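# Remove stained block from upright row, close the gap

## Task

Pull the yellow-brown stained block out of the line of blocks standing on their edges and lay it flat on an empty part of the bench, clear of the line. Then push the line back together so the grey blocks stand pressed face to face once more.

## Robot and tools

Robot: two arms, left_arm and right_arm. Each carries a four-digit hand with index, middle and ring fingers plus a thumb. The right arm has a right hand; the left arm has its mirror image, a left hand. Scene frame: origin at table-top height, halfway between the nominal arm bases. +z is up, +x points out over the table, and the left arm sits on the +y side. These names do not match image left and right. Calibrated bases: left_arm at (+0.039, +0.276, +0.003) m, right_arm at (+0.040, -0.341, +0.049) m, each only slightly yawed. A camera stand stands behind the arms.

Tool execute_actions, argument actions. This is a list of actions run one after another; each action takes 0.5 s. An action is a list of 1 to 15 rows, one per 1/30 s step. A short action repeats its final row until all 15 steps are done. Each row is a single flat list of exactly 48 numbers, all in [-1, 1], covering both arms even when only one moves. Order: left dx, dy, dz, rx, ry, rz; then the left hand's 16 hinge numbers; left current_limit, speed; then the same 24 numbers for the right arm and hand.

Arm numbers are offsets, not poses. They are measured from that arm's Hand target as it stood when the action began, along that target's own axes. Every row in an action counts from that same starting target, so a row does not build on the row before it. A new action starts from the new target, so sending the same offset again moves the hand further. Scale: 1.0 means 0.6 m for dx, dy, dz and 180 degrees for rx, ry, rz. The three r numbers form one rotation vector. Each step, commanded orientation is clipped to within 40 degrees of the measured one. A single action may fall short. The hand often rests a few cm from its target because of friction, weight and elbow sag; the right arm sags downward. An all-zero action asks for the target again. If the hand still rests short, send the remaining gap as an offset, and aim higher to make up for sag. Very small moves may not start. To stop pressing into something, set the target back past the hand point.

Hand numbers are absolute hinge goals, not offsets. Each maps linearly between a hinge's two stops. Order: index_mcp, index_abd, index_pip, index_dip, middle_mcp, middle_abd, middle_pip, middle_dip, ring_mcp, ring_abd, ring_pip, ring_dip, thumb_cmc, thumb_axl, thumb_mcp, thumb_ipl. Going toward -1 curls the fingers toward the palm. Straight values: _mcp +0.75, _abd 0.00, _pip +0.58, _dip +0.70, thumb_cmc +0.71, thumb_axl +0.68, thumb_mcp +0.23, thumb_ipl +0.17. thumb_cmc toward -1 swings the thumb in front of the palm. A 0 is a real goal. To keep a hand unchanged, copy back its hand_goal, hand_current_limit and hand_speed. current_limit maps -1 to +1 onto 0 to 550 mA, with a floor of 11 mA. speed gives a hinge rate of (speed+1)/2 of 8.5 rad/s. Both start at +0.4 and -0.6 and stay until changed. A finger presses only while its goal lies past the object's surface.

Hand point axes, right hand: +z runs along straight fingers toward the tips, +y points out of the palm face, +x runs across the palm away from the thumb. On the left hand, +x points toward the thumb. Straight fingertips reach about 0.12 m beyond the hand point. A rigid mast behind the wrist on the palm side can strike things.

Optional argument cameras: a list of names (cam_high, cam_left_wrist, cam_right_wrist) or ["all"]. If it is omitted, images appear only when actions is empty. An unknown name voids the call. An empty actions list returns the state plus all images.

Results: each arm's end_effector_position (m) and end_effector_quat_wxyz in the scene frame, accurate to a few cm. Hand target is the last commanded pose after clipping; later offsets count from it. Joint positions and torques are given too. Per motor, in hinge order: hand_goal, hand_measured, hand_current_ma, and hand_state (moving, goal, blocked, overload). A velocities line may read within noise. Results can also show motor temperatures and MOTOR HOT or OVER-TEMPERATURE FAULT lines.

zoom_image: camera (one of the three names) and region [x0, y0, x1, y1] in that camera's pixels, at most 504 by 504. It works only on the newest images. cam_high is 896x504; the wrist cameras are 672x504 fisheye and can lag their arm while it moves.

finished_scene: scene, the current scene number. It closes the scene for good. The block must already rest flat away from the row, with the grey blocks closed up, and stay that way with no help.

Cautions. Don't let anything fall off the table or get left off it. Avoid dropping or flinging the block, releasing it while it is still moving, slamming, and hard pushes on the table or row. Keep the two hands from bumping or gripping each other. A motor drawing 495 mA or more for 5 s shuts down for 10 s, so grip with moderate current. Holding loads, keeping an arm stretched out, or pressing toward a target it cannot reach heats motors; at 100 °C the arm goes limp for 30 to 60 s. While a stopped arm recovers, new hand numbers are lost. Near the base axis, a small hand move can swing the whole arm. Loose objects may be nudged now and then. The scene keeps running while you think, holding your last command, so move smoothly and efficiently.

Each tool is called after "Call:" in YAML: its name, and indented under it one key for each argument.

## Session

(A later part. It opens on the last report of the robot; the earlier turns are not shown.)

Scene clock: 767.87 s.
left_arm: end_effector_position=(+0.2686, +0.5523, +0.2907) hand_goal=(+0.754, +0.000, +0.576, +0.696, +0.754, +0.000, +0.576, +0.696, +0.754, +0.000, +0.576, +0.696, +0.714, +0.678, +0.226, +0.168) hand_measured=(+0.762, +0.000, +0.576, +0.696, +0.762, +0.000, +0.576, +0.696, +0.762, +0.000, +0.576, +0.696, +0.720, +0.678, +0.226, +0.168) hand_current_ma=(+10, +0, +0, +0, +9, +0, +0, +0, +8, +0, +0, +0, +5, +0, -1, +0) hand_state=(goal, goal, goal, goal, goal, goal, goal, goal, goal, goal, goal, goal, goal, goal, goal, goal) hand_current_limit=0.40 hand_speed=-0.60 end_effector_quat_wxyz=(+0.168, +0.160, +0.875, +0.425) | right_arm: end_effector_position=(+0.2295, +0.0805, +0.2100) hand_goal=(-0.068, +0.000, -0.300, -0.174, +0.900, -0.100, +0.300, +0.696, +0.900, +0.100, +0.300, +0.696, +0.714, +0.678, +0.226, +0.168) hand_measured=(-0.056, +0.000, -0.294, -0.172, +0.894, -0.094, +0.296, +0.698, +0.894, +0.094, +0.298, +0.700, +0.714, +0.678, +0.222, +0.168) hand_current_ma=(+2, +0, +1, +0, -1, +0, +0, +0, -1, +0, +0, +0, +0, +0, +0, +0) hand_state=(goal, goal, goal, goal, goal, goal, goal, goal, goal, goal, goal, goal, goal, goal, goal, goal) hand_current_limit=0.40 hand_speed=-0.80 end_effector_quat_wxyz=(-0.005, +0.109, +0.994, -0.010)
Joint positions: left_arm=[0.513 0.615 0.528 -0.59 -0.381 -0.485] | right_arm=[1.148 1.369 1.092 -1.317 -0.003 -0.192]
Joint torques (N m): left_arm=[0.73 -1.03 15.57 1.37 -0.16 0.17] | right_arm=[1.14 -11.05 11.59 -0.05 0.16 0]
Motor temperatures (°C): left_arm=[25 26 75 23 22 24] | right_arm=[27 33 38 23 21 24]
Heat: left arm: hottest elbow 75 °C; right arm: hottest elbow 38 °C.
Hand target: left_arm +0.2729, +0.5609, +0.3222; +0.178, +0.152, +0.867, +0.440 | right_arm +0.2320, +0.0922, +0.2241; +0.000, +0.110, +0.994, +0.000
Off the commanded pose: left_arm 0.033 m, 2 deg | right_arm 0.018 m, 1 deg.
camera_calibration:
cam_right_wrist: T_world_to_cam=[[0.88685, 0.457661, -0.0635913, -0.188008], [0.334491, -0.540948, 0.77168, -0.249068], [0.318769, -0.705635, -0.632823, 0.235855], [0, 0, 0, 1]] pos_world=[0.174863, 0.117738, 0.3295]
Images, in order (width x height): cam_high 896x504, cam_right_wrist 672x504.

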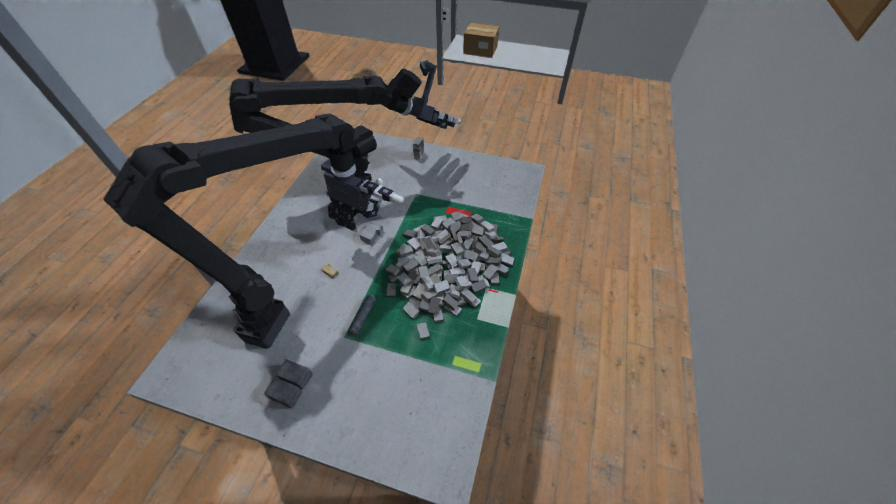

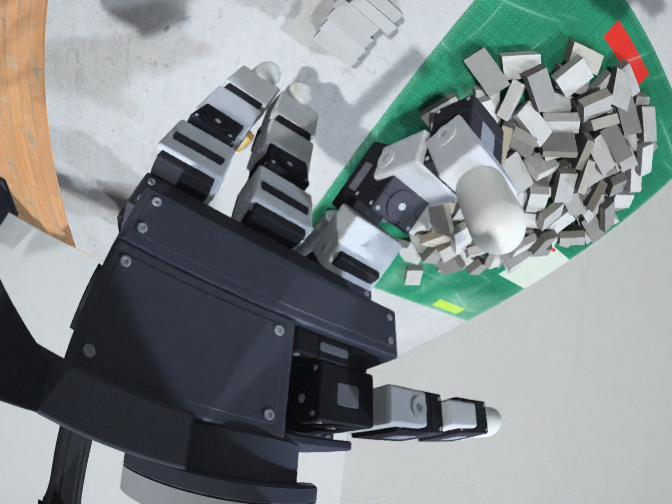

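Call:
execute_actions:
  actions:
    - [[0,0,0,0,0,0,0.754,0,0.576,0.696,0.754,0,0.576,0.696,0.754,0,0.576,0.696,0.714,0.678,0.226,0.168,0.4,-0.6, -0.015,0.036,0,0,0,0,-0.068,0,-0.3,-0.174,0.685,0.24,0.576,0.696,0.685,-0.24,0.576,0.696,0.714,0.678,0.226,0.168,0.4,-0.8]]
    - [[0,0,0,0,0,0,0.754,0,0.576,0.696,0.754,0,0.576,0.696,0.754,0,0.576,0.696,0.714,0.678,0.226,0.168,0.4,-0.6, -0.015,0.035,0.02,0,0,0,-0.068,0,-0.3,-0.174,0.685,0.24,0.576,0.696,0.685,-0.24,0.576,0.696,0.714,0.678,0.226,0.168,0.4,-0.8]]
    - [[0,0,0,0,0,0,0.754,0,0.576,0.696,0.754,0,0.576,0.696,0.754,0,0.576,0.696,0.714,0.678,0.226,0.168,0.4,-0.6, 0,0,0.07,0,0,0,-0.068,0,-0.3,-0.174,0.685,0.24,0.576,0.696,0.685,-0.24,0.576,0.696,0.714,0.678,0.226,0.168,0.4,-0.8]]
  cameras: ["cam_right_wrist"]

Call:
zoom_image:
  camera: "cam_right_wrist"
  region: [240, 0, 440, 150]

Scene clock: 804.17 s.
left_arm: end_effector_position=(+0.2686, +0.5523, +0.2907) hand_goal=(+0.754, +0.000, +0.576, +0.696, +0.754, +0.000, +0.576, +0.696, +0.754, +0.000, +0.576, +0.696, +0.714, +0.678, +0.226, +0.168) hand_measured=(+0.762, +0.000, +0.576, +0.696, +0.762, +0.000, +0.576, +0.696, +0.762, +0.000, +0.576, +0.696, +0.720, +0.678, +0.226, +0.168) hand_current_ma=(+10, +0, +0, +0, +9, +0, +0, +0, +8, +0, +0, +0, +5, +0, -1, +0) hand_state=(goal, goal, goal, goal, goal, goal, goal, goal, goal, goal, goal, goal, goal, goal, goal, goal) hand_current_limit=0.40 hand_speed=-0.60 end_effector_quat_wxyz=(+0.168, +0.160, +0.875, +0.425) | right_arm: end_effector_position=(+0.2524, +0.1321, +0.1842) hand_goal=(-0.068, +0.000, -0.300, -0.174, +0.686, +0.240, +0.576, +0.696, +0.686, -0.240, +0.576, +0.696, +0.714, +0.678, +0.226, +0.168) hand_measured=(-0.056, +0.000, -0.294, -0.172, +0.686, +0.234, +0.574, +0.698, +0.686, -0.234, +0.574, +0.700, +0.714, +0.678, +0.222, +0.168) hand_current_ma=(+2, +0, +1, +0, +0, +0, +0, +0, +0, +0, +0, +0, +0, +0, +0, +0) hand_state=(goal, goal, goal, goal, goal, goal, goal, goal, goal, goal, goal, goal, goal, goal, goal, goal) hand_current_limit=0.40 hand_speed=-0.80 end_effector_quat_wxyz=(+0.002, +0.107, +0.994, +0.009)
Joint positions: left_arm=[0.513 0.615 0.528 -0.59 -0.381 -0.485] | right_arm=[1.147 1.512 1.161 -1.201 -0.002 -0.196]
Joint torques (N m): left_arm=[0.97 -1.32 15.39 1.33 -0.17 0.2] | right_arm=[-0.73 -11.93 7.71 0.9 0.12 -0.18]
Motor temperatures (°C): left_arm=[25 26 75 23 22 24] | right_arm=[26 34 40 23 21 24]
Heat: left arm: hottest elbow 75 °C; right arm: hottest elbow 40 °C.
Hand target: left_arm +0.2729, +0.5609, +0.3222; +0.178, +0.152, +0.867, +0.440 | right_arm +0.2588, +0.1299, +0.1701; +0.000, +0.110, +0.994, +0.000
Off the commanded pose: left_arm 0.033 m, 2 deg | right_arm 0.016 m, 1 deg.
camera_calibration:
cam_right_wrist: T_world_to_cam=[[0.886606, 0.461512, -0.0306055, -0.240169], [0.322458, -0.56932, 0.756238, -0.199261], [0.331589, -0.680354, -0.653581, 0.245841], [0, 0, 0, 1]] pos_world=[0.19567, 0.164656, 0.304015]
Images, in order (width x height): cam_right_wrist 672x504.

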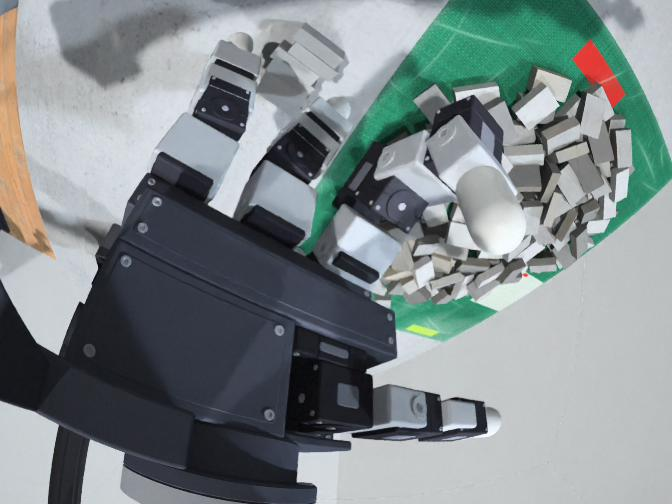

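Scaled by 2.520 from the camera's 672x504 image, which has a finer 960x720 frame.

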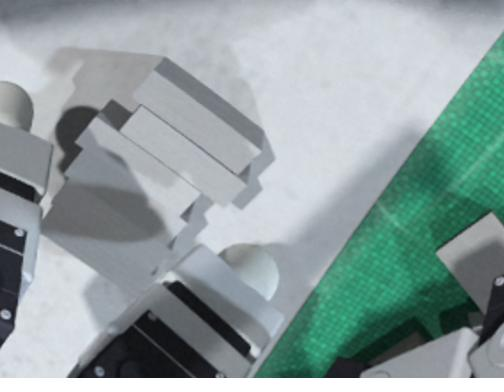

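Call:
execute_actions:
  actions:
    - [[0,0,0,0,0,0,0.754,0,0.576,0.696,0.754,0,0.576,0.696,0.754,0,0.576,0.696,0.714,0.678,0.226,0.168,0.4,-0.6, -0.0125,0.002,0.0,0,0,0,-0.068,0,-0.3,-0.174,0.685,0.24,0.576,0.696,0.685,-0.24,0.576,0.696,0.714,0.678,0.226,0.168,0.4,-0.8]]

Scene clock: 809.17 s.
left_arm: end_effector_position=(+0.2686, +0.5523, +0.2907) hand_goal=(+0.754, +0.000, +0.576, +0.696, +0.754, +0.000, +0.576, +0.696, +0.754, +0.000, +0.576, +0.696, +0.714, +0.678, +0.226, +0.168) hand_measured=(+0.762, +0.000, +0.576, +0.696, +0.762, +0.000, +0.576, +0.696, +0.762, +0.000, +0.576, +0.696, +0.720, +0.678, +0.226, +0.168) hand_current_ma=(+10, +0, +0, +0, +9, +0, +0, +0, +8, +0, +0, +0, +5, +0, -1, +0) hand_state=(goal, goal, goal, goal, goal, goal, goal, goal, goal, goal, goal, goal, goal, goal, goal, goal) hand_current_limit=0.40 hand_speed=-0.60 end_effector_quat_wxyz=(+0.168, +0.160, +0.875, +0.425) | right_arm: end_effector_position=(+0.2602, +0.1287, +0.1827) hand_goal=(-0.068, +0.000, -0.300, -0.174, +0.686, +0.240, +0.576, +0.696, +0.686, -0.240, +0.576, +0.696, +0.714, +0.678, +0.226, +0.168) hand_measured=(-0.056, +0.000, -0.294, -0.172, +0.686, +0.234, +0.574, +0.698, +0.686, -0.234, +0.574, +0.700, +0.714, +0.678, +0.222, +0.168) hand_current_ma=(+2, +0, +1, +0, +0, +0, +0, +0, +0, +0, +0, +0, +0, +0, +0, +0) hand_state=(goal, goal, goal, goal, goal, goal, goal, goal, goal, goal, goal, goal, goal, goal, goal, goal) hand_current_limit=0.40 hand_speed=-0.80 end_effector_quat_wxyz=(+0.002, +0.109, +0.994, +0.008)
Joint positions: left_arm=[0.513 0.615 0.528 -0.59 -0.381 -0.485] | right_arm=[1.128 1.515 1.161 -1.201 -0.001 -0.212]
Joint torques (N m): left_arm=[0.73 -1.61 15.54 1.29 -0.18 0.17] | right_arm=[-0.56 -11.58 8.32 0.87 0.11 -0.14]
Motor temperatures (°C): left_arm=[25 26 75 23 22 24] | right_arm=[26 34 40 23 21 24]
Heat: left arm: hottest elbow 75 °C; right arm: hottest elbow 40 °C.
Hand target: left_arm +0.2729, +0.5609, +0.3222; +0.178, +0.152, +0.867, +0.440 | right_arm +0.2663, +0.1295, +0.1701; +0.000, +0.110, +0.994, +0.000
Off the commanded pose: left_arm 0.033 m, 2 deg | right_arm 0.014 m, 1 deg.

Call:
execute_actions:
  actions:
    - [[0,0,0,0,0,0,0.754,0,0.576,0.696,0.754,0,0.576,0.696,0.754,0,0.576,0.696,0.714,0.678,0.226,0.168,0.4,-0.6, 0.003,0,0.07,0,0,0,-0.068,0,-0.3,-0.174,0.685,0.24,0.576,0.696,0.685,-0.24,0.576,0.696,0.714,0.678,0.226,0.168,0.4,-0.8]]
  cameras: ["cam_right_wrist","cam_high"]

Call:
zoom_image:
  camera: "cam_right_wrist"
  region: [240, 0, 440, 150]

Call:
zoom_image:
  camera: "cam_high"
  region: [345, 210, 400, 255]

Scene clock: 818.83 s.
left_arm: end_effector_position=(+0.2686, +0.5523, +0.2907) hand_goal=(+0.754, +0.000, +0.576, +0.696, +0.754, +0.000, +0.576, +0.696, +0.754, +0.000, +0.576, +0.696, +0.714, +0.678, +0.226, +0.168) hand_measured=(+0.762, +0.000, +0.576, +0.696, +0.762, +0.000, +0.576, +0.696, +0.762, +0.000, +0.576, +0.696, +0.720, +0.678, +0.226, +0.168) hand_current_ma=(+10, +0, +0, +0, +9, +0, +0, +0, +8, +0, +0, +0, +5, +0, -1, +0) hand_state=(goal, goal, goal, goal, goal, goal, goal, goal, goal, goal, goal, goal, goal, goal, goal, goal) hand_current_limit=0.40 hand_speed=-0.60 end_effector_quat_wxyz=(+0.168, +0.160, +0.875, +0.425) | right_arm: end_effector_position=(+0.2609, +0.1302, +0.1383) hand_goal=(-0.068, +0.000, -0.300, -0.174, +0.686, +0.240, +0.576, +0.696, +0.686, -0.240, +0.576, +0.696, +0.714, +0.678, +0.226, +0.168) hand_measured=(-0.056, +0.000, -0.294, -0.172, +0.686, +0.234, +0.574, +0.698, +0.686, -0.236, +0.574, +0.700, +0.714, +0.678, +0.222, +0.168) hand_current_ma=(+2, +0, +1, +0, +0, +0, +0, +0, +0, +0, +0, +0, +0, +0, +0, +0) hand_state=(goal, goal, goal, goal, goal, goal, goal, goal, goal, goal, goal, goal, goal, goal, goal, goal) hand_current_limit=0.40 hand_speed=-0.80 end_effector_quat_wxyz=(+0.001, +0.109, +0.994, +0.005)
Joint positions: left_arm=[0.513 0.615 0.528 -0.59 -0.381 -0.485] | right_arm=[1.128 1.57 1.099 -1.089 -0.001 -0.212]
Joint torques (N m): left_arm=[0.15 -0.85 15.53 1.36 -0.15 0.19] | right_arm=[-0.15 -12.63 7.46 0.88 0.12 -0.14]
Motor temperatures (°C): left_arm=[25 26 76 23 22 24] | right_arm=[26 34 40 23 21 24]
Heat: left arm: hottest elbow 76 °C; right arm: hottest elbow 40 °C.
Hand target: left_arm +0.2729, +0.5609, +0.3222; +0.178, +0.152, +0.867, +0.440 | right_arm +0.2645, +0.1298, +0.1282; +0.000, +0.110, +0.994, +0.000
Off the commanded pose: left_arm 0.033 m, 2 deg | right_arm 0.011 m, 1 deg.
camera_calibration:
cam_right_wrist: T_world_to_cam=[[0.887736, 0.458883, -0.0367485, -0.247312], [0.323121, -0.564255, 0.759743, -0.169668], [0.327898, -0.686326, -0.649184, 0.212876], [0, 0, 0, 1]] pos_world=[0.20457, 0.163853, 0.258011]
Images, in order (width x height): cam_high 896x504, cam_right_wrist 672x504.

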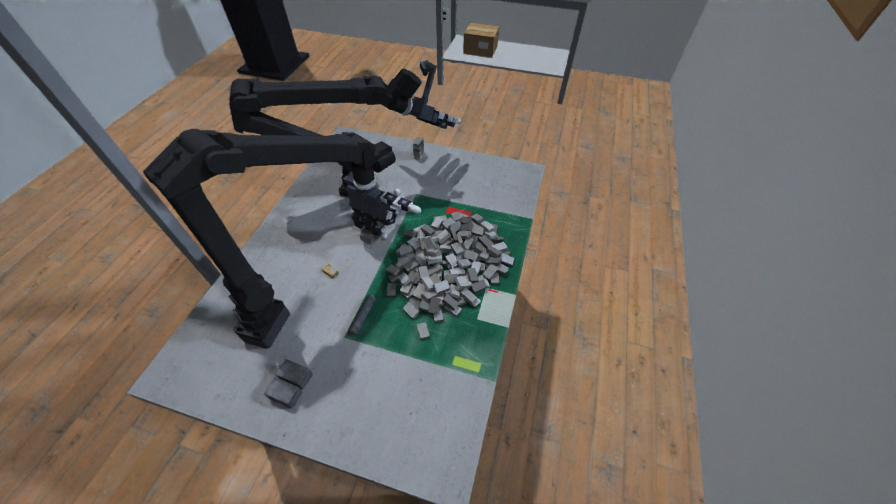

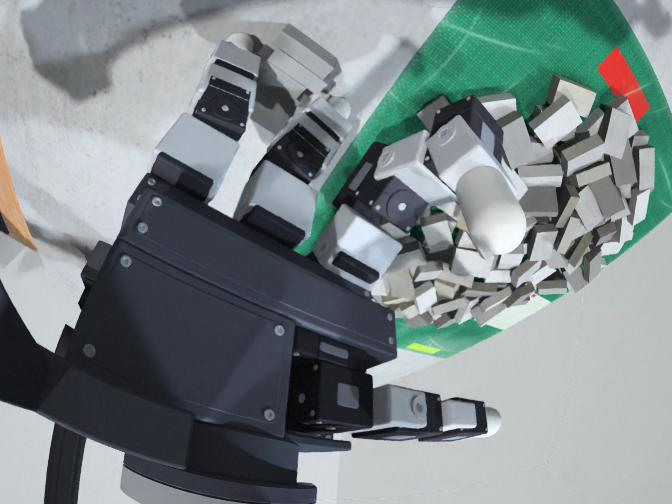

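Scaled by 2.520 from the camera's 672x504 image, which has a finer 960x720 frame.

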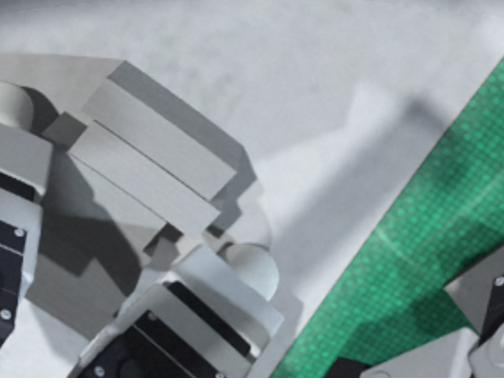

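Scaled by 9.164 from the camera's 896x504 image, which has a finer 1280x720 frame.

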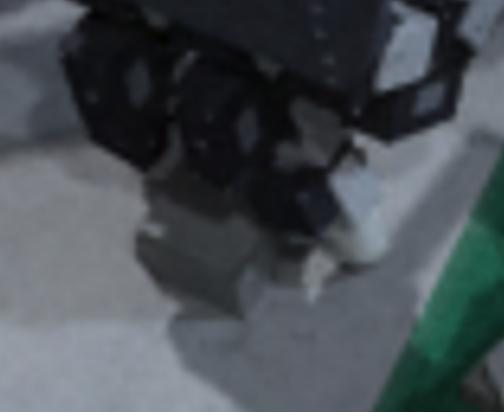

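Call:
execute_actions:
  actions:
    - [[0,0,0,0,0,0,0.754,0,0.576,0.696,0.754,0,0.576,0.696,0.754,0,0.576,0.696,0.714,0.678,0.226,0.168,0.4,-0.6, 0,0,0,0,0,0,-0.068,0,-0.3,-0.174,0.671,0.1,0.576,0.696,0.671,-0.12,0.576,0.696,0.714,0.678,0.226,0.168,0.4,-0.9]]
    - [[0,0,0,0,0,0,0.754,0,0.576,0.696,0.754,0,0.576,0.696,0.754,0,0.576,0.696,0.714,0.678,0.226,0.168,0.4,-0.6, 0,0,0,0,0,0,-0.068,0,-0.3,-0.174,0.671,0,0.576,0.696,0.671,-0.03,0.576,0.696,0.714,0.678,0.226,0.168,0.4,-0.92]]
  cameras: ["cam_right_wrist"]

Call:
zoom_image:
  camera: "cam_right_wrist"
  region: [240, 0, 440, 150]

Scene clock: 828.47 s.
left_arm: end_effector_position=(+0.2686, +0.5523, +0.2907) hand_goal=(+0.754, +0.000, +0.576, +0.696, +0.754, +0.000, +0.576, +0.696, +0.754, +0.000, +0.576, +0.696, +0.714, +0.678, +0.226, +0.168) hand_measured=(+0.762, +0.000, +0.576, +0.696, +0.762, +0.000, +0.576, +0.696, +0.762, +0.000, +0.576, +0.696, +0.720, +0.678, +0.226, +0.168) hand_current_ma=(+10, +0, +0, +0, +9, +0, +0, +0, +8, +0, +0, +0, +5, +0, -1, +0) hand_state=(goal, goal, goal, goal, goal, goal, goal, goal, goal, goal, goal, goal, goal, goal, goal, goal) hand_current_limit=0.40 hand_speed=-0.60 end_effector_quat_wxyz=(+0.168, +0.160, +0.875, +0.425) | right_arm: end_effector_position=(+0.2606, +0.1304, +0.1383) hand_goal=(-0.068, +0.000, -0.300, -0.174, +0.672, +0.000, +0.576, +0.696, +0.672, -0.030, +0.576, +0.696, +0.714, +0.678, +0.226, +0.168) hand_measured=(-0.056, +0.000, -0.294, -0.172, +0.674, +0.100, +0.574, +0.698, +0.674, -0.126, +0.574, +0.698, +0.714, +0.678, +0.222, +0.168) hand_current_ma=(+2, +0, +1, +0, +0, +114, +0, +0, +0, -105, +0, +0, +0, +0, +0, +0) hand_state=(goal, goal, goal, goal, goal, blocked, goal, goal, goal, blocked, goal, goal, goal, goal, goal, goal) hand_current_limit=0.40 hand_speed=-0.92 end_effector_quat_wxyz=(+0.000, +0.109, +0.994, +0.006)
Joint positions: left_arm=[0.513 0.615 0.528 -0.59 -0.381 -0.485] | right_arm=[1.128 1.57 1.099 -1.089 -0.003 -0.213]
Joint torques (N m): left_arm=[0.44 -1.61 15.47 1.31 -0.17 0.18] | right_arm=[-0.09 -12.69 7.62 0.9 0.18 -0.14]
Motor temperatures (°C): left_arm=[25 26 76 23 22 24] | right_arm=[26 34 40 23 21 24]
Heat: left arm: hottest elbow 76 °C; right arm: hottest elbow 40 °C.
Hand target: left_arm +0.2729, +0.5609, +0.3222; +0.178, +0.152, +0.867, +0.440 | right_arm +0.2645, +0.1298, +0.1282; +0.000, +0.109, +0.994, +0.000
Off the commanded pose: left_arm 0.033 m, 2 deg | right_arm 0.011 m, 1 deg.
camera_calibration:
cam_right_wrist: T_world_to_cam=[[0.887528, 0.459216, -0.0376156, -0.247007], [0.324289, -0.564582, 0.759001, -0.169706], [0.327309, -0.685833, -0.650001, 0.213225], [0, 0, 0, 1]] pos_world=[0.204469, 0.163853, 0.258112]
Images, in order (width x height): cam_right_wrist 672x504.

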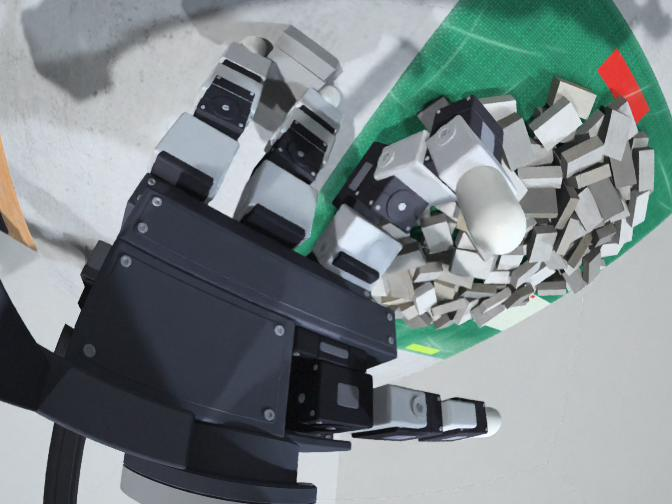

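Scaled by 2.520 from the camera's 672x504 image, which has a finer 960x720 frame.

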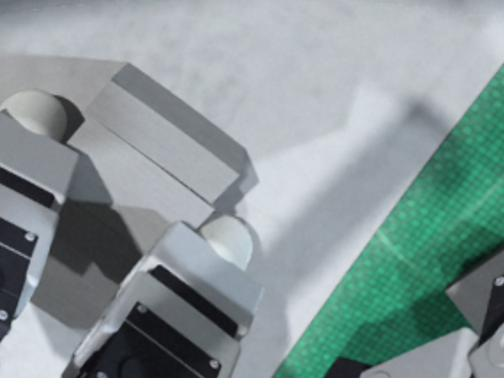

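Call:
execute_actions:
  actions:
    - [[0,0,0,0,0,0,0.754,0,0.576,0.696,0.754,0,0.576,0.696,0.754,0,0.576,0.696,0.714,0.678,0.226,0.168,0.4,-0.6, 0,0,0,0,0,0,-0.068,0,-0.3,-0.174,0.671,-0.06,0.576,0.696,0.671,0.03,0.576,0.696,0.714,0.678,0.226,0.168,0.4,-0.92]]
  cameras: ["cam_right_wrist"]

Call:
zoom_image:
  camera: "cam_right_wrist"
  region: [240, 0, 400, 120]

Scene clock: 833.53 s.
left_arm: end_effector_position=(+0.2686, +0.5523, +0.2907) hand_goal=(+0.754, +0.000, +0.576, +0.696, +0.754, +0.000, +0.576, +0.696, +0.754, +0.000, +0.576, +0.696, +0.714, +0.678, +0.226, +0.168) hand_measured=(+0.762, +0.000, +0.576, +0.696, +0.762, +0.000, +0.576, +0.696, +0.762, +0.000, +0.576, +0.696, +0.720, +0.678, +0.226, +0.168) hand_current_ma=(+10, +0, +0, +0, +9, +0, +0, +0, +8, +0, +0, +0, +5, +0, -1, +0) hand_state=(goal, goal, goal, goal, goal, goal, goal, goal, goal, goal, goal, goal, goal, goal, goal, goal) hand_current_limit=0.40 hand_speed=-0.60 end_effector_quat_wxyz=(+0.168, +0.160, +0.875, +0.425) | right_arm: end_effector_position=(+0.2606, +0.1304, +0.1383) hand_goal=(-0.068, +0.000, -0.300, -0.174, +0.672, -0.060, +0.576, +0.696, +0.672, +0.030, +0.576, +0.696, +0.714, +0.678, +0.226, +0.168) hand_measured=(-0.056, +0.000, -0.294, -0.172, +0.674, +0.096, +0.574, +0.698, +0.674, -0.120, +0.574, +0.698, +0.714, +0.678, +0.222, +0.168) hand_current_ma=(+2, +0, +1, +0, +0, +275, +0, +0, +0, -256, +0, +0, +0, +0, +0, +0) hand_state=(goal, goal, goal, goal, goal, blocked, goal, goal, goal, blocked, goal, goal, goal, goal, goal, goal) hand_current_limit=0.40 hand_speed=-0.92 end_effector_quat_wxyz=(+0.000, +0.109, +0.994, +0.006)
Joint positions: left_arm=[0.513 0.615 0.528 -0.59 -0.381 -0.485] | right_arm=[1.128 1.57 1.099 -1.089 -0.003 -0.213]
Joint torques (N m): left_arm=[1.14 -1.26 15.42 1.24 -0.2 0.18] | right_arm=[-0.03 -12.57 7.62 0.9 0.19 -0.14]
Motor temperatures (°C): left_arm=[25 26 76 23 22 24] | right_arm=[26 34 39 23 21 24]
Heat: left arm: hottest elbow 76 °C; right arm: hottest elbow 39 °C.
Hand target: left_arm +0.2729, +0.5609, +0.3222; +0.178, +0.152, +0.867, +0.440 | right_arm +0.2646, +0.1298, +0.1282; +0.000, +0.109, +0.994, +0.000
Off the commanded pose: left_arm 0.033 m, 2 deg | right_arm 0.011 m, 1 deg.
camera_calibration:
cam_right_wrist: T_world_to_cam=[[0.887528, 0.459216, -0.0376156, -0.247007], [0.324289, -0.564582, 0.759001, -0.169706], [0.327309, -0.685833, -0.650001, 0.213225], [0, 0, 0, 1]] pos_world=[0.204469, 0.163853, 0.258112]
Images, in order (width x height): cam_right_wrist 672x504.

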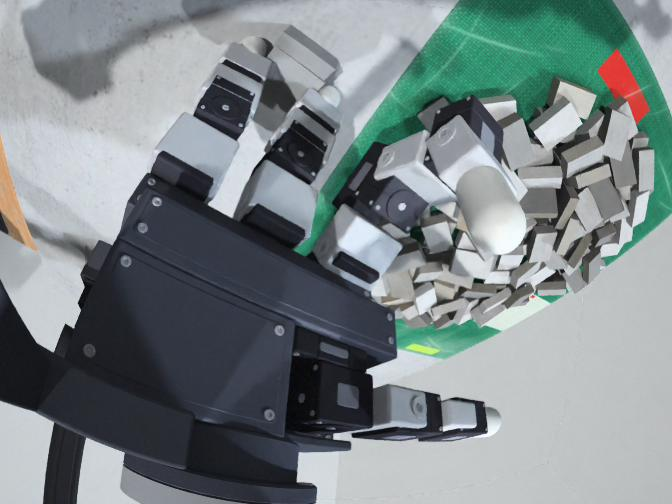

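Scaled by 3.150 from the camera's 672x504 image, which has a finer 960x720 frame.

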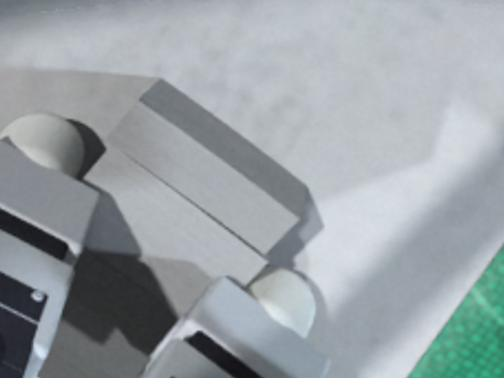

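Call:
execute_actions:
  actions:
    - [[0,0,0,0,0,0,0.754,0,0.576,0.696,0.754,0,0.576,0.696,0.754,0,0.576,0.696,0.714,0.678,0.226,0.168,0.4,-0.6, 0,0,0,0,0,0,-0.068,0,-0.3,-0.174,0.671,0.2,0.576,0.696,0.671,-0.22,0.576,0.696,0.714,0.678,0.226,0.168,0.4,-0.9]]
    - [[0,0,0,0,0,0,0.754,0,0.576,0.696,0.754,0,0.576,0.696,0.754,0,0.576,0.696,0.714,0.678,0.226,0.168,0.4,-0.6, 0,0,0,0,0,0,-0.068,0,-0.3,-0.174,0.595,0.2,0.576,0.696,0.595,-0.22,0.576,0.696,0.714,0.678,0.226,0.168,0.4,-0.9]]
    - [[0,0,0,0,0,0,0.754,0,0.576,0.696,0.754,0,0.576,0.696,0.754,0,0.576,0.696,0.714,0.678,0.226,0.168,0.4,-0.6, 0,0,0,0,0,0,-0.068,0,-0.3,-0.174,0.595,0.01,0.576,0.696,0.595,-0.03,0.576,0.696,0.714,0.678,0.226,0.168,0.4,-0.9]]
    - [[0,0,0,0,0,0,0.754,0,0.576,0.696,0.754,0,0.576,0.696,0.754,0,0.576,0.696,0.714,0.678,0.226,0.168,0.4,-0.6, 0,0,0,0,0,0,-0.068,0,-0.3,-0.174,0.595,-0.04,0.576,0.696,0.595,0.01,0.576,0.696,0.714,0.678,0.226,0.168,0.4,-0.9]]
  cameras: ["cam_right_wrist"]

Call:
zoom_image:
  camera: "cam_right_wrist"
  region: [240, 0, 400, 120]

Scene clock: 844.23 s.
left_arm: end_effector_position=(+0.2686, +0.5523, +0.2907) hand_goal=(+0.754, +0.000, +0.576, +0.696, +0.754, +0.000, +0.576, +0.696, +0.754, +0.000, +0.576, +0.696, +0.714, +0.678, +0.226, +0.168) hand_measured=(+0.762, +0.000, +0.576, +0.696, +0.762, +0.000, +0.576, +0.696, +0.762, +0.000, +0.576, +0.696, +0.720, +0.678, +0.226, +0.168) hand_current_ma=(+10, +0, +0, +0, +9, +0, +0, +0, +8, +0, +0, +0, +5, +0, -1, +0) hand_state=(goal, goal, goal, goal, goal, goal, goal, goal, goal, goal, goal, goal, goal, goal, goal, goal) hand_current_limit=0.40 hand_speed=-0.60 end_effector_quat_wxyz=(+0.168, +0.160, +0.875, +0.425) | right_arm: end_effector_position=(+0.2608, +0.1303, +0.1383) hand_goal=(-0.068, +0.000, -0.300, -0.174, +0.596, -0.040, +0.576, +0.696, +0.596, +0.010, +0.576, +0.696, +0.714, +0.678, +0.226, +0.168) hand_measured=(-0.056, +0.000, -0.294, -0.172, +0.598, +0.102, +0.574, +0.698, +0.600, -0.114, +0.574, +0.698, +0.714, +0.678, +0.222, +0.168) hand_current_ma=(+2, +0, +1, +0, +0, +226, +0, +0, +0, -176, +0, +0, +0, +0, +0, +0) hand_state=(goal, goal, goal, goal, goal, blocked, goal, goal, goal, blocked, goal, goal, goal, goal, goal, goal) hand_current_limit=0.40 hand_speed=-0.90 end_effector_quat_wxyz=(+0.001, +0.109, +0.994, +0.005)
Joint positions: left_arm=[0.513 0.615 0.528 -0.59 -0.381 -0.485] | right_arm=[1.128 1.57 1.099 -1.089 -0.002 -0.213]
Joint torques (N m): left_arm=[0.5 -1.96 15.49 1.32 -0.18 0.16] | right_arm=[-0.03 -12.81 7.61 0.92 0.12 -0.14]
Motor temperatures (°C): left_arm=[25 26 76 23 22 24] | right_arm=[26 35 39 23 21 24]
Heat: left arm: hottest elbow 76 °C; right arm: hottest elbow 39 °C.
Hand target: left_arm +0.2729, +0.5609, +0.3222; +0.178, +0.152, +0.867, +0.440 | right_arm +0.2645, +0.1298, +0.1282; +0.000, +0.109, +0.994, +0.000
Off the commanded pose: left_arm 0.033 m, 2 deg | right_arm 0.011 m, 1 deg.
camera_calibration:
cam_right_wrist: T_world_to_cam=[[0.887557, 0.459218, -0.0368987, -0.247203], [0.323518, -0.56425, 0.759578, -0.169675], [0.327991, -0.686106, -0.649369, 0.212901], [0, 0, 0, 1]] pos_world=[0.20447, 0.163853, 0.258012]
Images, in order (width x height): cam_right_wrist 672x504.

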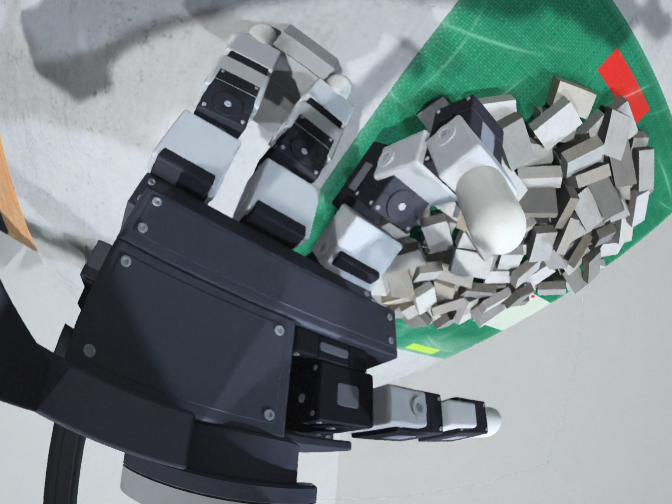

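Scaled by 3.150 from the camera's 672x504 image, which has a finer 960x720 frame.

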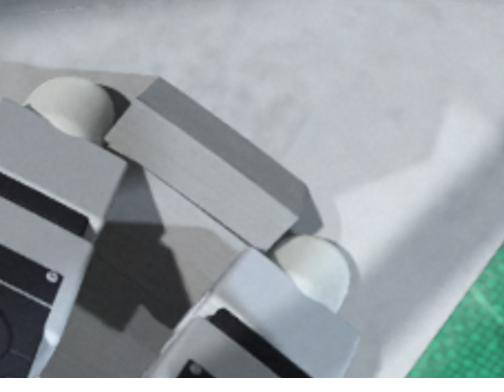

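Call:
execute_actions:
  actions:
    - [[0,0,0,0,0,0,0.754,0,0.576,0.696,0.754,0,0.576,0.696,0.754,0,0.576,0.696,0.714,0.678,0.226,0.168,0.4,-0.6, 0,0,0,0,0,0,-0.068,0,-0.3,-0.174,0.595,0.2,0.576,0.696,0.595,-0.22,0.576,0.696,0.714,0.678,0.226,0.168,0.4,-0.9]]
    - [[0,0,0,0,0,0,0.754,0,0.576,0.696,0.754,0,0.576,0.696,0.754,0,0.576,0.696,0.714,0.678,0.226,0.168,0.4,-0.6, 0,0,0,0,0,0,-0.068,0,-0.3,-0.174,0.741,0.2,0.576,0.696,0.741,-0.22,0.576,0.696,0.714,0.678,0.226,0.168,0.4,-0.88]]
    - [[0,0,0,0,0,0,0.754,0,0.576,0.696,0.754,0,0.576,0.696,0.754,0,0.576,0.696,0.714,0.678,0.226,0.168,0.4,-0.6, 0,0,0,0,0,0,-0.068,0,-0.3,-0.174,0.741,0.01,0.576,0.696,0.741,-0.03,0.576,0.696,0.714,0.678,0.226,0.168,0.4,-0.9]]
    - [[0,0,0,0,0,0,0.754,0,0.576,0.696,0.754,0,0.576,0.696,0.754,0,0.576,0.696,0.714,0.678,0.226,0.168,0.4,-0.6, 0,0,0,0,0,0,-0.068,0,-0.3,-0.174,0.741,-0.04,0.576,0.696,0.741,0.01,0.576,0.696,0.714,0.678,0.226,0.168,0.4,-0.9]]
  cameras: ["cam_right_wrist"]

Call:
zoom_image:
  camera: "cam_right_wrist"
  region: [240, 0, 400, 120]

Scene clock: 853.53 s.
left_arm: end_effector_position=(+0.2686, +0.5523, +0.2907) hand_goal=(+0.754, +0.000, +0.576, +0.696, +0.754, +0.000, +0.576, +0.696, +0.754, +0.000, +0.576, +0.696, +0.714, +0.678, +0.226, +0.168) hand_measured=(+0.762, +0.000, +0.576, +0.696, +0.762, +0.000, +0.576, +0.696, +0.762, +0.000, +0.576, +0.696, +0.720, +0.678, +0.226, +0.168) hand_current_ma=(+10, +0, +0, +0, +9, +0, +0, +0, +8, +0, +0, +0, +5, +0, -1, +0) hand_state=(goal, goal, goal, goal, goal, goal, goal, goal, goal, goal, goal, goal, goal, goal, goal, goal) hand_current_limit=0.40 hand_speed=-0.60 end_effector_quat_wxyz=(+0.168, +0.160, +0.875, +0.425) | right_arm: end_effector_position=(+0.2606, +0.1304, +0.1383) hand_goal=(-0.068, +0.000, -0.300, -0.174, +0.742, -0.040, +0.576, +0.696, +0.742, +0.010, +0.576, +0.696, +0.714, +0.678, +0.226, +0.168) hand_measured=(-0.056, +0.000, -0.294, -0.172, +0.738, +0.096, +0.574, +0.698, +0.736, -0.122, +0.574, +0.698, +0.714, +0.678, +0.222, +0.168) hand_current_ma=(+2, +0, +1, +0, +0, +212, +0, +0, +0, -200, +0, +0, +0, +0, +0, +0) hand_state=(goal, goal, goal, goal, goal, blocked, goal, goal, goal, blocked, goal, goal, goal, goal, goal, goal) hand_current_limit=0.40 hand_speed=-0.90 end_effector_quat_wxyz=(+0.000, +0.109, +0.994, +0.006)
Joint positions: left_arm=[0.513 0.615 0.528 -0.59 -0.381 -0.485] | right_arm=[1.128 1.57 1.099 -1.089 -0.003 -0.213]
Joint torques (N m): left_arm=[0.62 -1.49 15.39 1.35 -0.15 0.17] | right_arm=[-0.15 -12.69 7.61 0.87 0.2 -0.13]
Motor temperatures (°C): left_arm=[25 26 76 23 22 24] | right_arm=[26 35 39 23 21 24]
Heat: left arm: hottest elbow 76 °C; right arm: hottest elbow 39 °C.
Hand target: left_arm +0.2729, +0.5609, +0.3222; +0.178, +0.152, +0.867, +0.440 | right_arm +0.2645, +0.1298, +0.1282; +0.000, +0.109, +0.994, +0.000
Off the commanded pose: left_arm 0.033 m, 2 deg | right_arm 0.011 m, 1 deg.
camera_calibration:
cam_right_wrist: T_world_to_cam=[[0.887528, 0.459216, -0.0376156, -0.247007], [0.324289, -0.564582, 0.759001, -0.169706], [0.327309, -0.685833, -0.650001, 0.213225], [0, 0, 0, 1]] pos_world=[0.204469, 0.163853, 0.258112]
Images, in order (width x height): cam_right_wrist 672x504.

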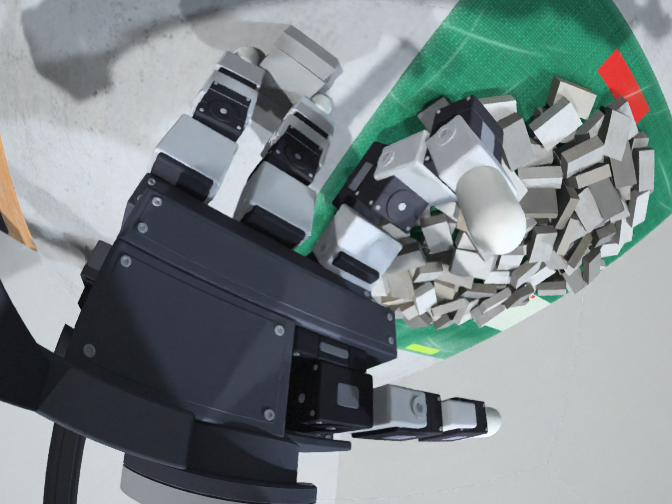

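Scaled by 3.150 from the camera's 672x504 image, which has a finer 960x720 frame.

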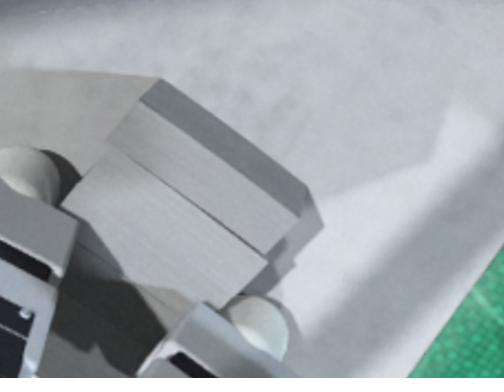

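Good. Continue to the N2/N3 and N1/N2 boundaries.

Call:
execute_actions:
  actions:
    - [[0,0,0,0,0,0,0.754,0,0.576,0.696,0.754,0,0.576,0.696,0.754,0,0.576,0.696,0.714,0.678,0.226,0.168,0.4,-0.6, 0,0,0,0,0,0,-0.068,0,-0.3,-0.174,0.741,0.2,0.576,0.696,0.741,-0.22,0.576,0.696,0.714,0.678,0.226,0.168,0.4,-0.9]]
    - [[0,0,0,0,0,0,0.754,0,0.576,0.696,0.754,0,0.576,0.696,0.754,0,0.576,0.696,0.714,0.678,0.226,0.168,0.4,-0.6, 0,0,0,0,0,0,-0.068,0,-0.3,-0.174,0.818,0.2,0.576,0.696,0.818,-0.22,0.576,0.696,0.714,0.678,0.226,0.168,0.4,-0.9]]
    - [[0,0,0,0,0,0,0.754,0,0.576,0.696,0.754,0,0.576,0.696,0.754,0,0.576,0.696,0.714,0.678,0.226,0.168,0.4,-0.6, 0,0,0,0,0,0,-0.068,0,-0.3,-0.174,0.818,0.01,0.576,0.696,0.818,-0.03,0.576,0.696,0.714,0.678,0.226,0.168,0.4,-0.9]]
    - [[0,0,0,0,0,0,0.754,0,0.576,0.696,0.754,0,0.576,0.696,0.754,0,0.576,0.696,0.714,0.678,0.226,0.168,0.4,-0.6, 0,0,0,0,0,0,-0.068,0,-0.3,-0.174,0.818,-0.04,0.576,0.696,0.818,0.01,0.576,0.696,0.714,0.678,0.226,0.168,0.4,-0.9]]
    - [[0,0,0,0,0,0,0.754,0,0.576,0.696,0.754,0,0.576,0.696,0.754,0,0.576,0.696,0.714,0.678,0.226,0.168,0.4,-0.6, 0,0,0,0,0,0,-0.068,0,-0.3,-0.174,0.818,0.2,0.576,0.696,0.818,-0.22,0.576,0.696,0.714,0.678,0.226,0.168,0.4,-0.9]]
    - [[0,0,0,0,0,0,0.754,0,0.576,0.696,0.754,0,0.576,0.696,0.754,0,0.576,0.696,0.714,0.678,0.226,0.168,0.4,-0.6, 0,0,0,0,0,0,-0.068,0,-0.3,-0.174,0.89,0.2,0.576,0.696,0.89,-0.22,0.576,0.696,0.714,0.678,0.226,0.168,0.4,-0.9]]
    - [[0,0,0,0,0,0,0.754,0,0.576,0.696,0.754,0,0.576,0.696,0.754,0,0.576,0.696,0.714,0.678,0.226,0.168,0.4,-0.6, 0,0,0,0,0,0,-0.068,0,-0.3,-0.174,0.89,0.01,0.576,0.696,0.89,-0.03,0.576,0.696,0.714,0.678,0.226,0.168,0.4,-0.9]]
    - [[0,0,0,0,0,0,0.754,0,0.576,0.696,0.754,0,0.576,0.696,0.754,0,0.576,0.696,0.714,0.678,0.226,0.168,0.4,-0.6, 0,0,0,0,0,0,-0.068,0,-0.3,-0.174,0.89,-0.04,0.576,0.696,0.89,0.01,0.576,0.696,0.714,0.678,0.226,0.168,0.4,-0.9]]
  cameras: ["cam_right_wrist"]

Call:
zoom_image:
  camera: "cam_right_wrist"
  region: [240, 0, 400, 120]

Scene clock: 865.60 s.
left_arm: end_effector_position=(+0.2686, +0.5523, +0.2907) hand_goal=(+0.754, +0.000, +0.576, +0.696, +0.754, +0.000, +0.576, +0.696, +0.754, +0.000, +0.576, +0.696, +0.714, +0.678, +0.226, +0.168) hand_measured=(+0.762, +0.000, +0.576, +0.696, +0.762, +0.000, +0.576, +0.696, +0.762, +0.000, +0.576, +0.696, +0.720, +0.678, +0.226, +0.168) hand_current_ma=(+10, +0, +0, +0, +9, +0, +0, +0, +8, +0, +0, +0, +5, +0, -1, +0) hand_state=(goal, goal, goal, goal, goal, goal, goal, goal, goal, goal, goal, goal, goal, goal, goal, goal) hand_current_limit=0.40 hand_speed=-0.60 end_effector_quat_wxyz=(+0.168, +0.160, +0.875, +0.425) | right_arm: end_effector_position=(+0.2608, +0.1303, +0.1383) hand_goal=(-0.068, +0.000, -0.300, -0.174, +0.890, -0.040, +0.576, +0.696, +0.890, +0.010, +0.576, +0.696, +0.714, +0.678, +0.226, +0.168) hand_measured=(-0.056, +0.000, -0.294, -0.172, +0.882, +0.098, +0.574, +0.698, +0.882, -0.116, +0.574, +0.698, +0.714, +0.678, +0.222, +0.168) hand_current_ma=(+2, +0, +1, +0, -1, +218, +0, +0, -1, -181, +0, +0, +0, +0, +0, +0) hand_state=(goal, goal, goal, goal, goal, blocked, goal, goal, goal, blocked, goal, goal, goal, goal, goal, goal) hand_current_limit=0.40 hand_speed=-0.90 end_effector_quat_wxyz=(+0.001, +0.109, +0.994, +0.005)
Joint positions: left_arm=[0.513 0.615 0.528 -0.59 -0.381 -0.485] | right_arm=[1.128 1.57 1.099 -1.089 -0.002 -0.213]
Joint torques (N m): left_arm=[0.15 -1.9 15.56 1.39 -0.17 0.19] | right_arm=[-0.26 -12.57 7.56 0.85 0.15 -0.14]
Motor temperatures (°C): left_arm=[25 26 77 23 22 24] | right_arm=[26 35 38 23 21 24]
Heat: left arm: hottest elbow 77 °C; right arm: hottest elbow 38 °C.
Hand target: left_arm +0.2729, +0.5609, +0.3222; +0.178, +0.152, +0.867, +0.440 | right_arm +0.2645, +0.1298, +0.1282; +0.000, +0.109, +0.994, +0.000
Off the commanded pose: left_arm 0.033 m, 2 deg | right_arm 0.011 m, 1 deg.
camera_calibration:
cam_right_wrist: T_world_to_cam=[[0.887552, 0.459202, -0.0372102, -0.247119], [0.323822, -0.564355, 0.75937, -0.169667], [0.327704, -0.68603, -0.649595, 0.213006], [0, 0, 0, 1]] pos_world=[0.20447, 0.163853, 0.258012]
Images, in order (width x height): cam_right_wrist 672x504.

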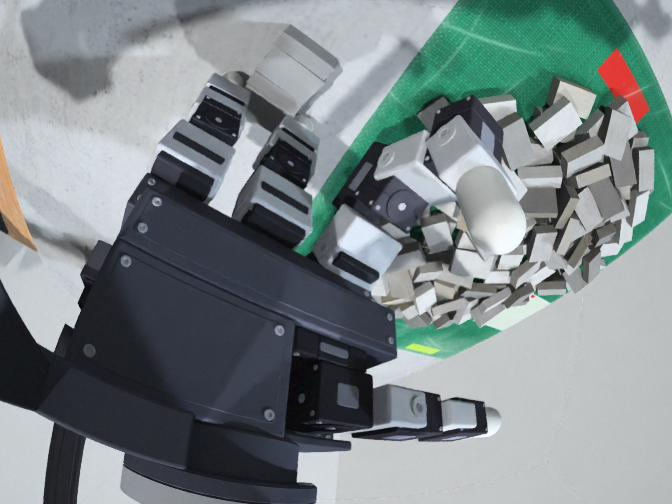

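Scaled by 3.150 from the camera's 672x504 image, which has a finer 960x720 frame.

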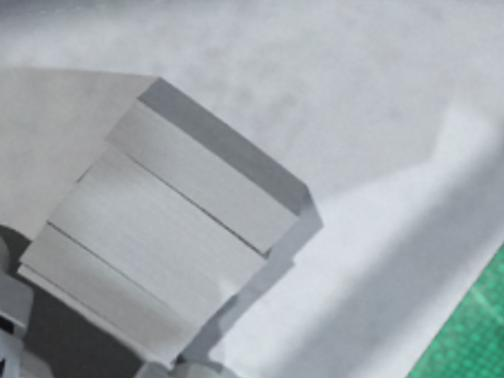

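Call:
execute_actions:
  actions:
    - [[0,0,0,0,0,0,0.754,0,0.576,0.696,0.754,0,0.576,0.696,0.754,0,0.576,0.696,0.714,0.678,0.226,0.168,0.4,-0.6, 0,0,0,0,0,0,-0.068,0,-0.3,-0.174,0.89,0.24,0.576,0.696,0.89,-0.24,0.576,0.696,0.714,0.678,0.226,0.168,0.4,-0.85]]
    - [[0,0,0,0,0,0,0.754,0,0.576,0.696,0.754,0,0.576,0.696,0.754,0,0.576,0.696,0.714,0.678,0.226,0.168,0.4,-0.6, 0,0.02,-0.04,0,0,0,-0.068,0,-0.3,-0.174,0.6,0.24,0.576,0.696,0.6,-0.24,0.576,0.696,0.714,0.678,0.226,0.168,0.4,-0.8]]
    - [[0,0,0,0,0,0,0.754,0,0.576,0.696,0.754,0,0.576,0.696,0.754,0,0.576,0.696,0.714,0.678,0.226,0.168,0.4,-0.6, 0,0.02,-0.04,0,0,0,-0.068,0,-0.3,-0.174,0.48,0.24,0.576,0.696,0.48,-0.24,0.576,0.696,0.714,0.678,0.226,0.168,0.4,-0.8]]
  cameras: ["cam_right_wrist","cam_high"]

Call:
zoom_image:
  camera: "cam_right_wrist"
  region: [240, 0, 400, 120]

Call:
zoom_image:
  camera: "cam_high"
  region: [345, 210, 400, 255]

Scene clock: 876.40 s.
left_arm: end_effector_position=(+0.2686, +0.5523, +0.2907) hand_goal=(+0.754, +0.000, +0.576, +0.696, +0.754, +0.000, +0.576, +0.696, +0.754, +0.000, +0.576, +0.696, +0.714, +0.678, +0.226, +0.168) hand_measured=(+0.762, +0.000, +0.576, +0.696, +0.762, +0.000, +0.576, +0.696, +0.762, +0.000, +0.576, +0.696, +0.720, +0.678, +0.226, +0.168) hand_current_ma=(+10, +0, +0, +0, +9, +0, +0, +0, +8, +0, +0, +0, +5, +0, -1, +0) hand_state=(goal, goal, goal, goal, goal, goal, goal, goal, goal, goal, goal, goal, goal, goal, goal, goal) hand_current_limit=0.40 hand_speed=-0.60 end_effector_quat_wxyz=(+0.168, +0.160, +0.875, +0.425) | right_arm: end_effector_position=(+0.2656, +0.1408, +0.1715) hand_goal=(-0.068, +0.000, -0.300, -0.174, +0.480, +0.240, +0.576, +0.696, +0.480, -0.240, +0.576, +0.696, +0.714, +0.678, +0.226, +0.168) hand_measured=(-0.056, +0.000, -0.294, -0.172, +0.484, +0.234, +0.574, +0.698, +0.484, -0.234, +0.574, +0.698, +0.714, +0.678, +0.222, +0.168) hand_current_ma=(+2, +0, +1, +0, +0, +0, +0, +0, +0, +0, +0, +0, +0, +0, +0, +0) hand_state=(goal, goal, goal, goal, goal, goal, goal, goal, goal, goal, goal, goal, goal, goal, goal, goal) hand_current_limit=0.40 hand_speed=-0.80 end_effector_quat_wxyz=(-0.002, +0.109, +0.994, -0.003)
Joint positions: left_arm=[0.513 0.615 0.528 -0.59 -0.381 -0.485] | right_arm=[1.128 1.57 1.199 -1.206 -0.002 -0.213]
Joint torques (N m): left_arm=[0.26 -1.73 15.46 1.36 -0.15 0.19] | right_arm=[0.85 -12.92 11.63 0.03 0.14 -0.03]
Motor temperatures (°C): left_arm=[25 26 77 23 22 24] | right_arm=[26 35 38 23 21 24]
Heat: left arm: hottest elbow 77 °C; right arm: hottest elbow 38 °C.
Hand target: left_arm +0.2729, +0.5609, +0.3222; +0.178, +0.152, +0.867, +0.440 | right_arm +0.2698, +0.1532, +0.1760; +0.000, +0.109, +0.994, +0.000
Off the commanded pose: left_arm 0.033 m, 2 deg | right_arm 0.014 m, 0 deg.
camera_calibration:
cam_right_wrist: T_world_to_cam=[[0.88723, 0.458587, -0.0502008, -0.25263], [0.328948, -0.552586, 0.765795, -0.194725], [0.323443, -0.69595, -0.641123, 0.241246], [0, 0, 0, 1]] pos_world=[0.210166, 0.176146, 0.291106]
Images, in order (width x height): cam_high 896x504, cam_right_wrist 672x504.

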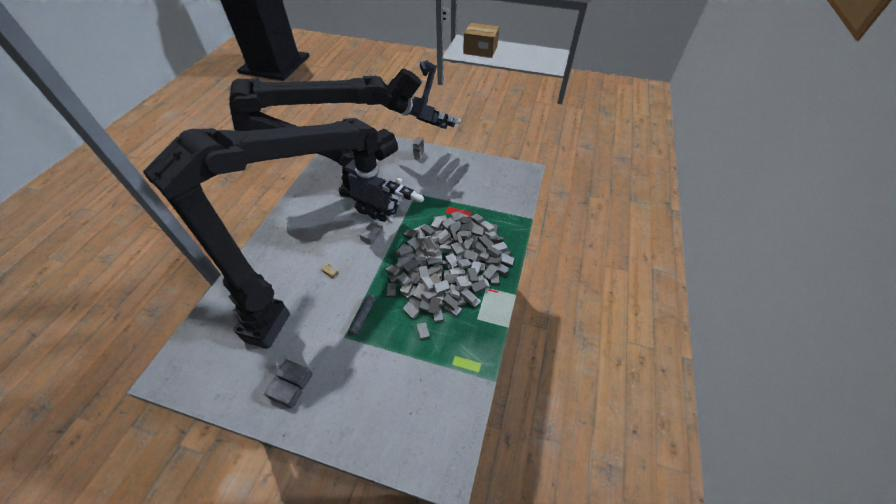

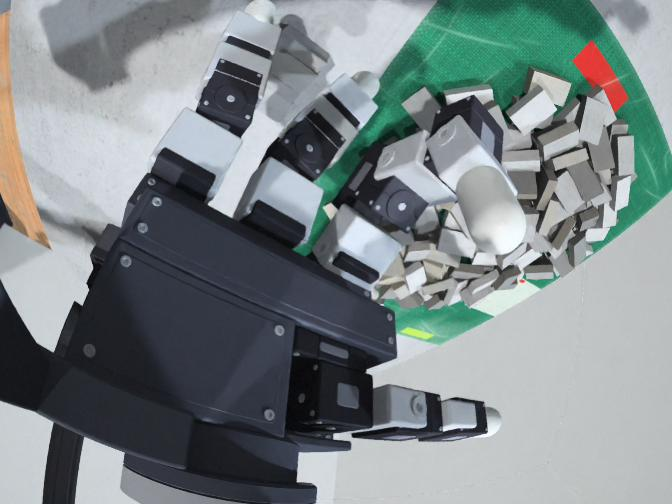

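Scaled by 3.150 from the camera's 672x504 image, which has a finer 960x720 frame.

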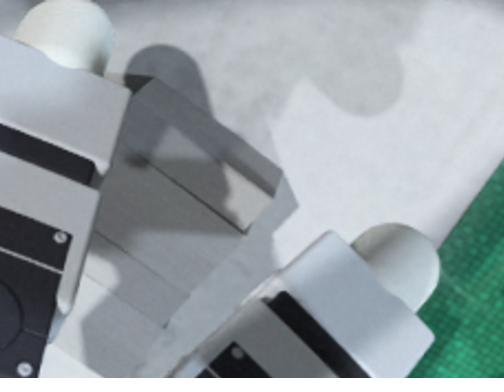

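Scaled by 9.164 from the camera's 896x504 image, which has a finer 1280x720 frame.

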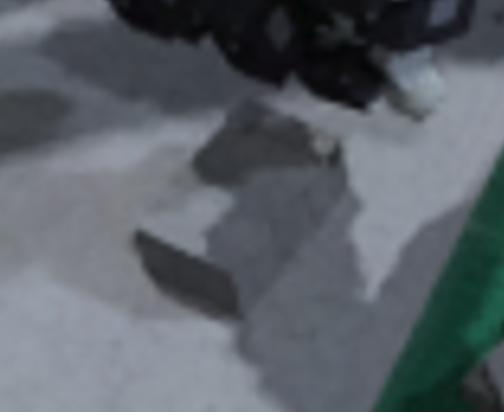

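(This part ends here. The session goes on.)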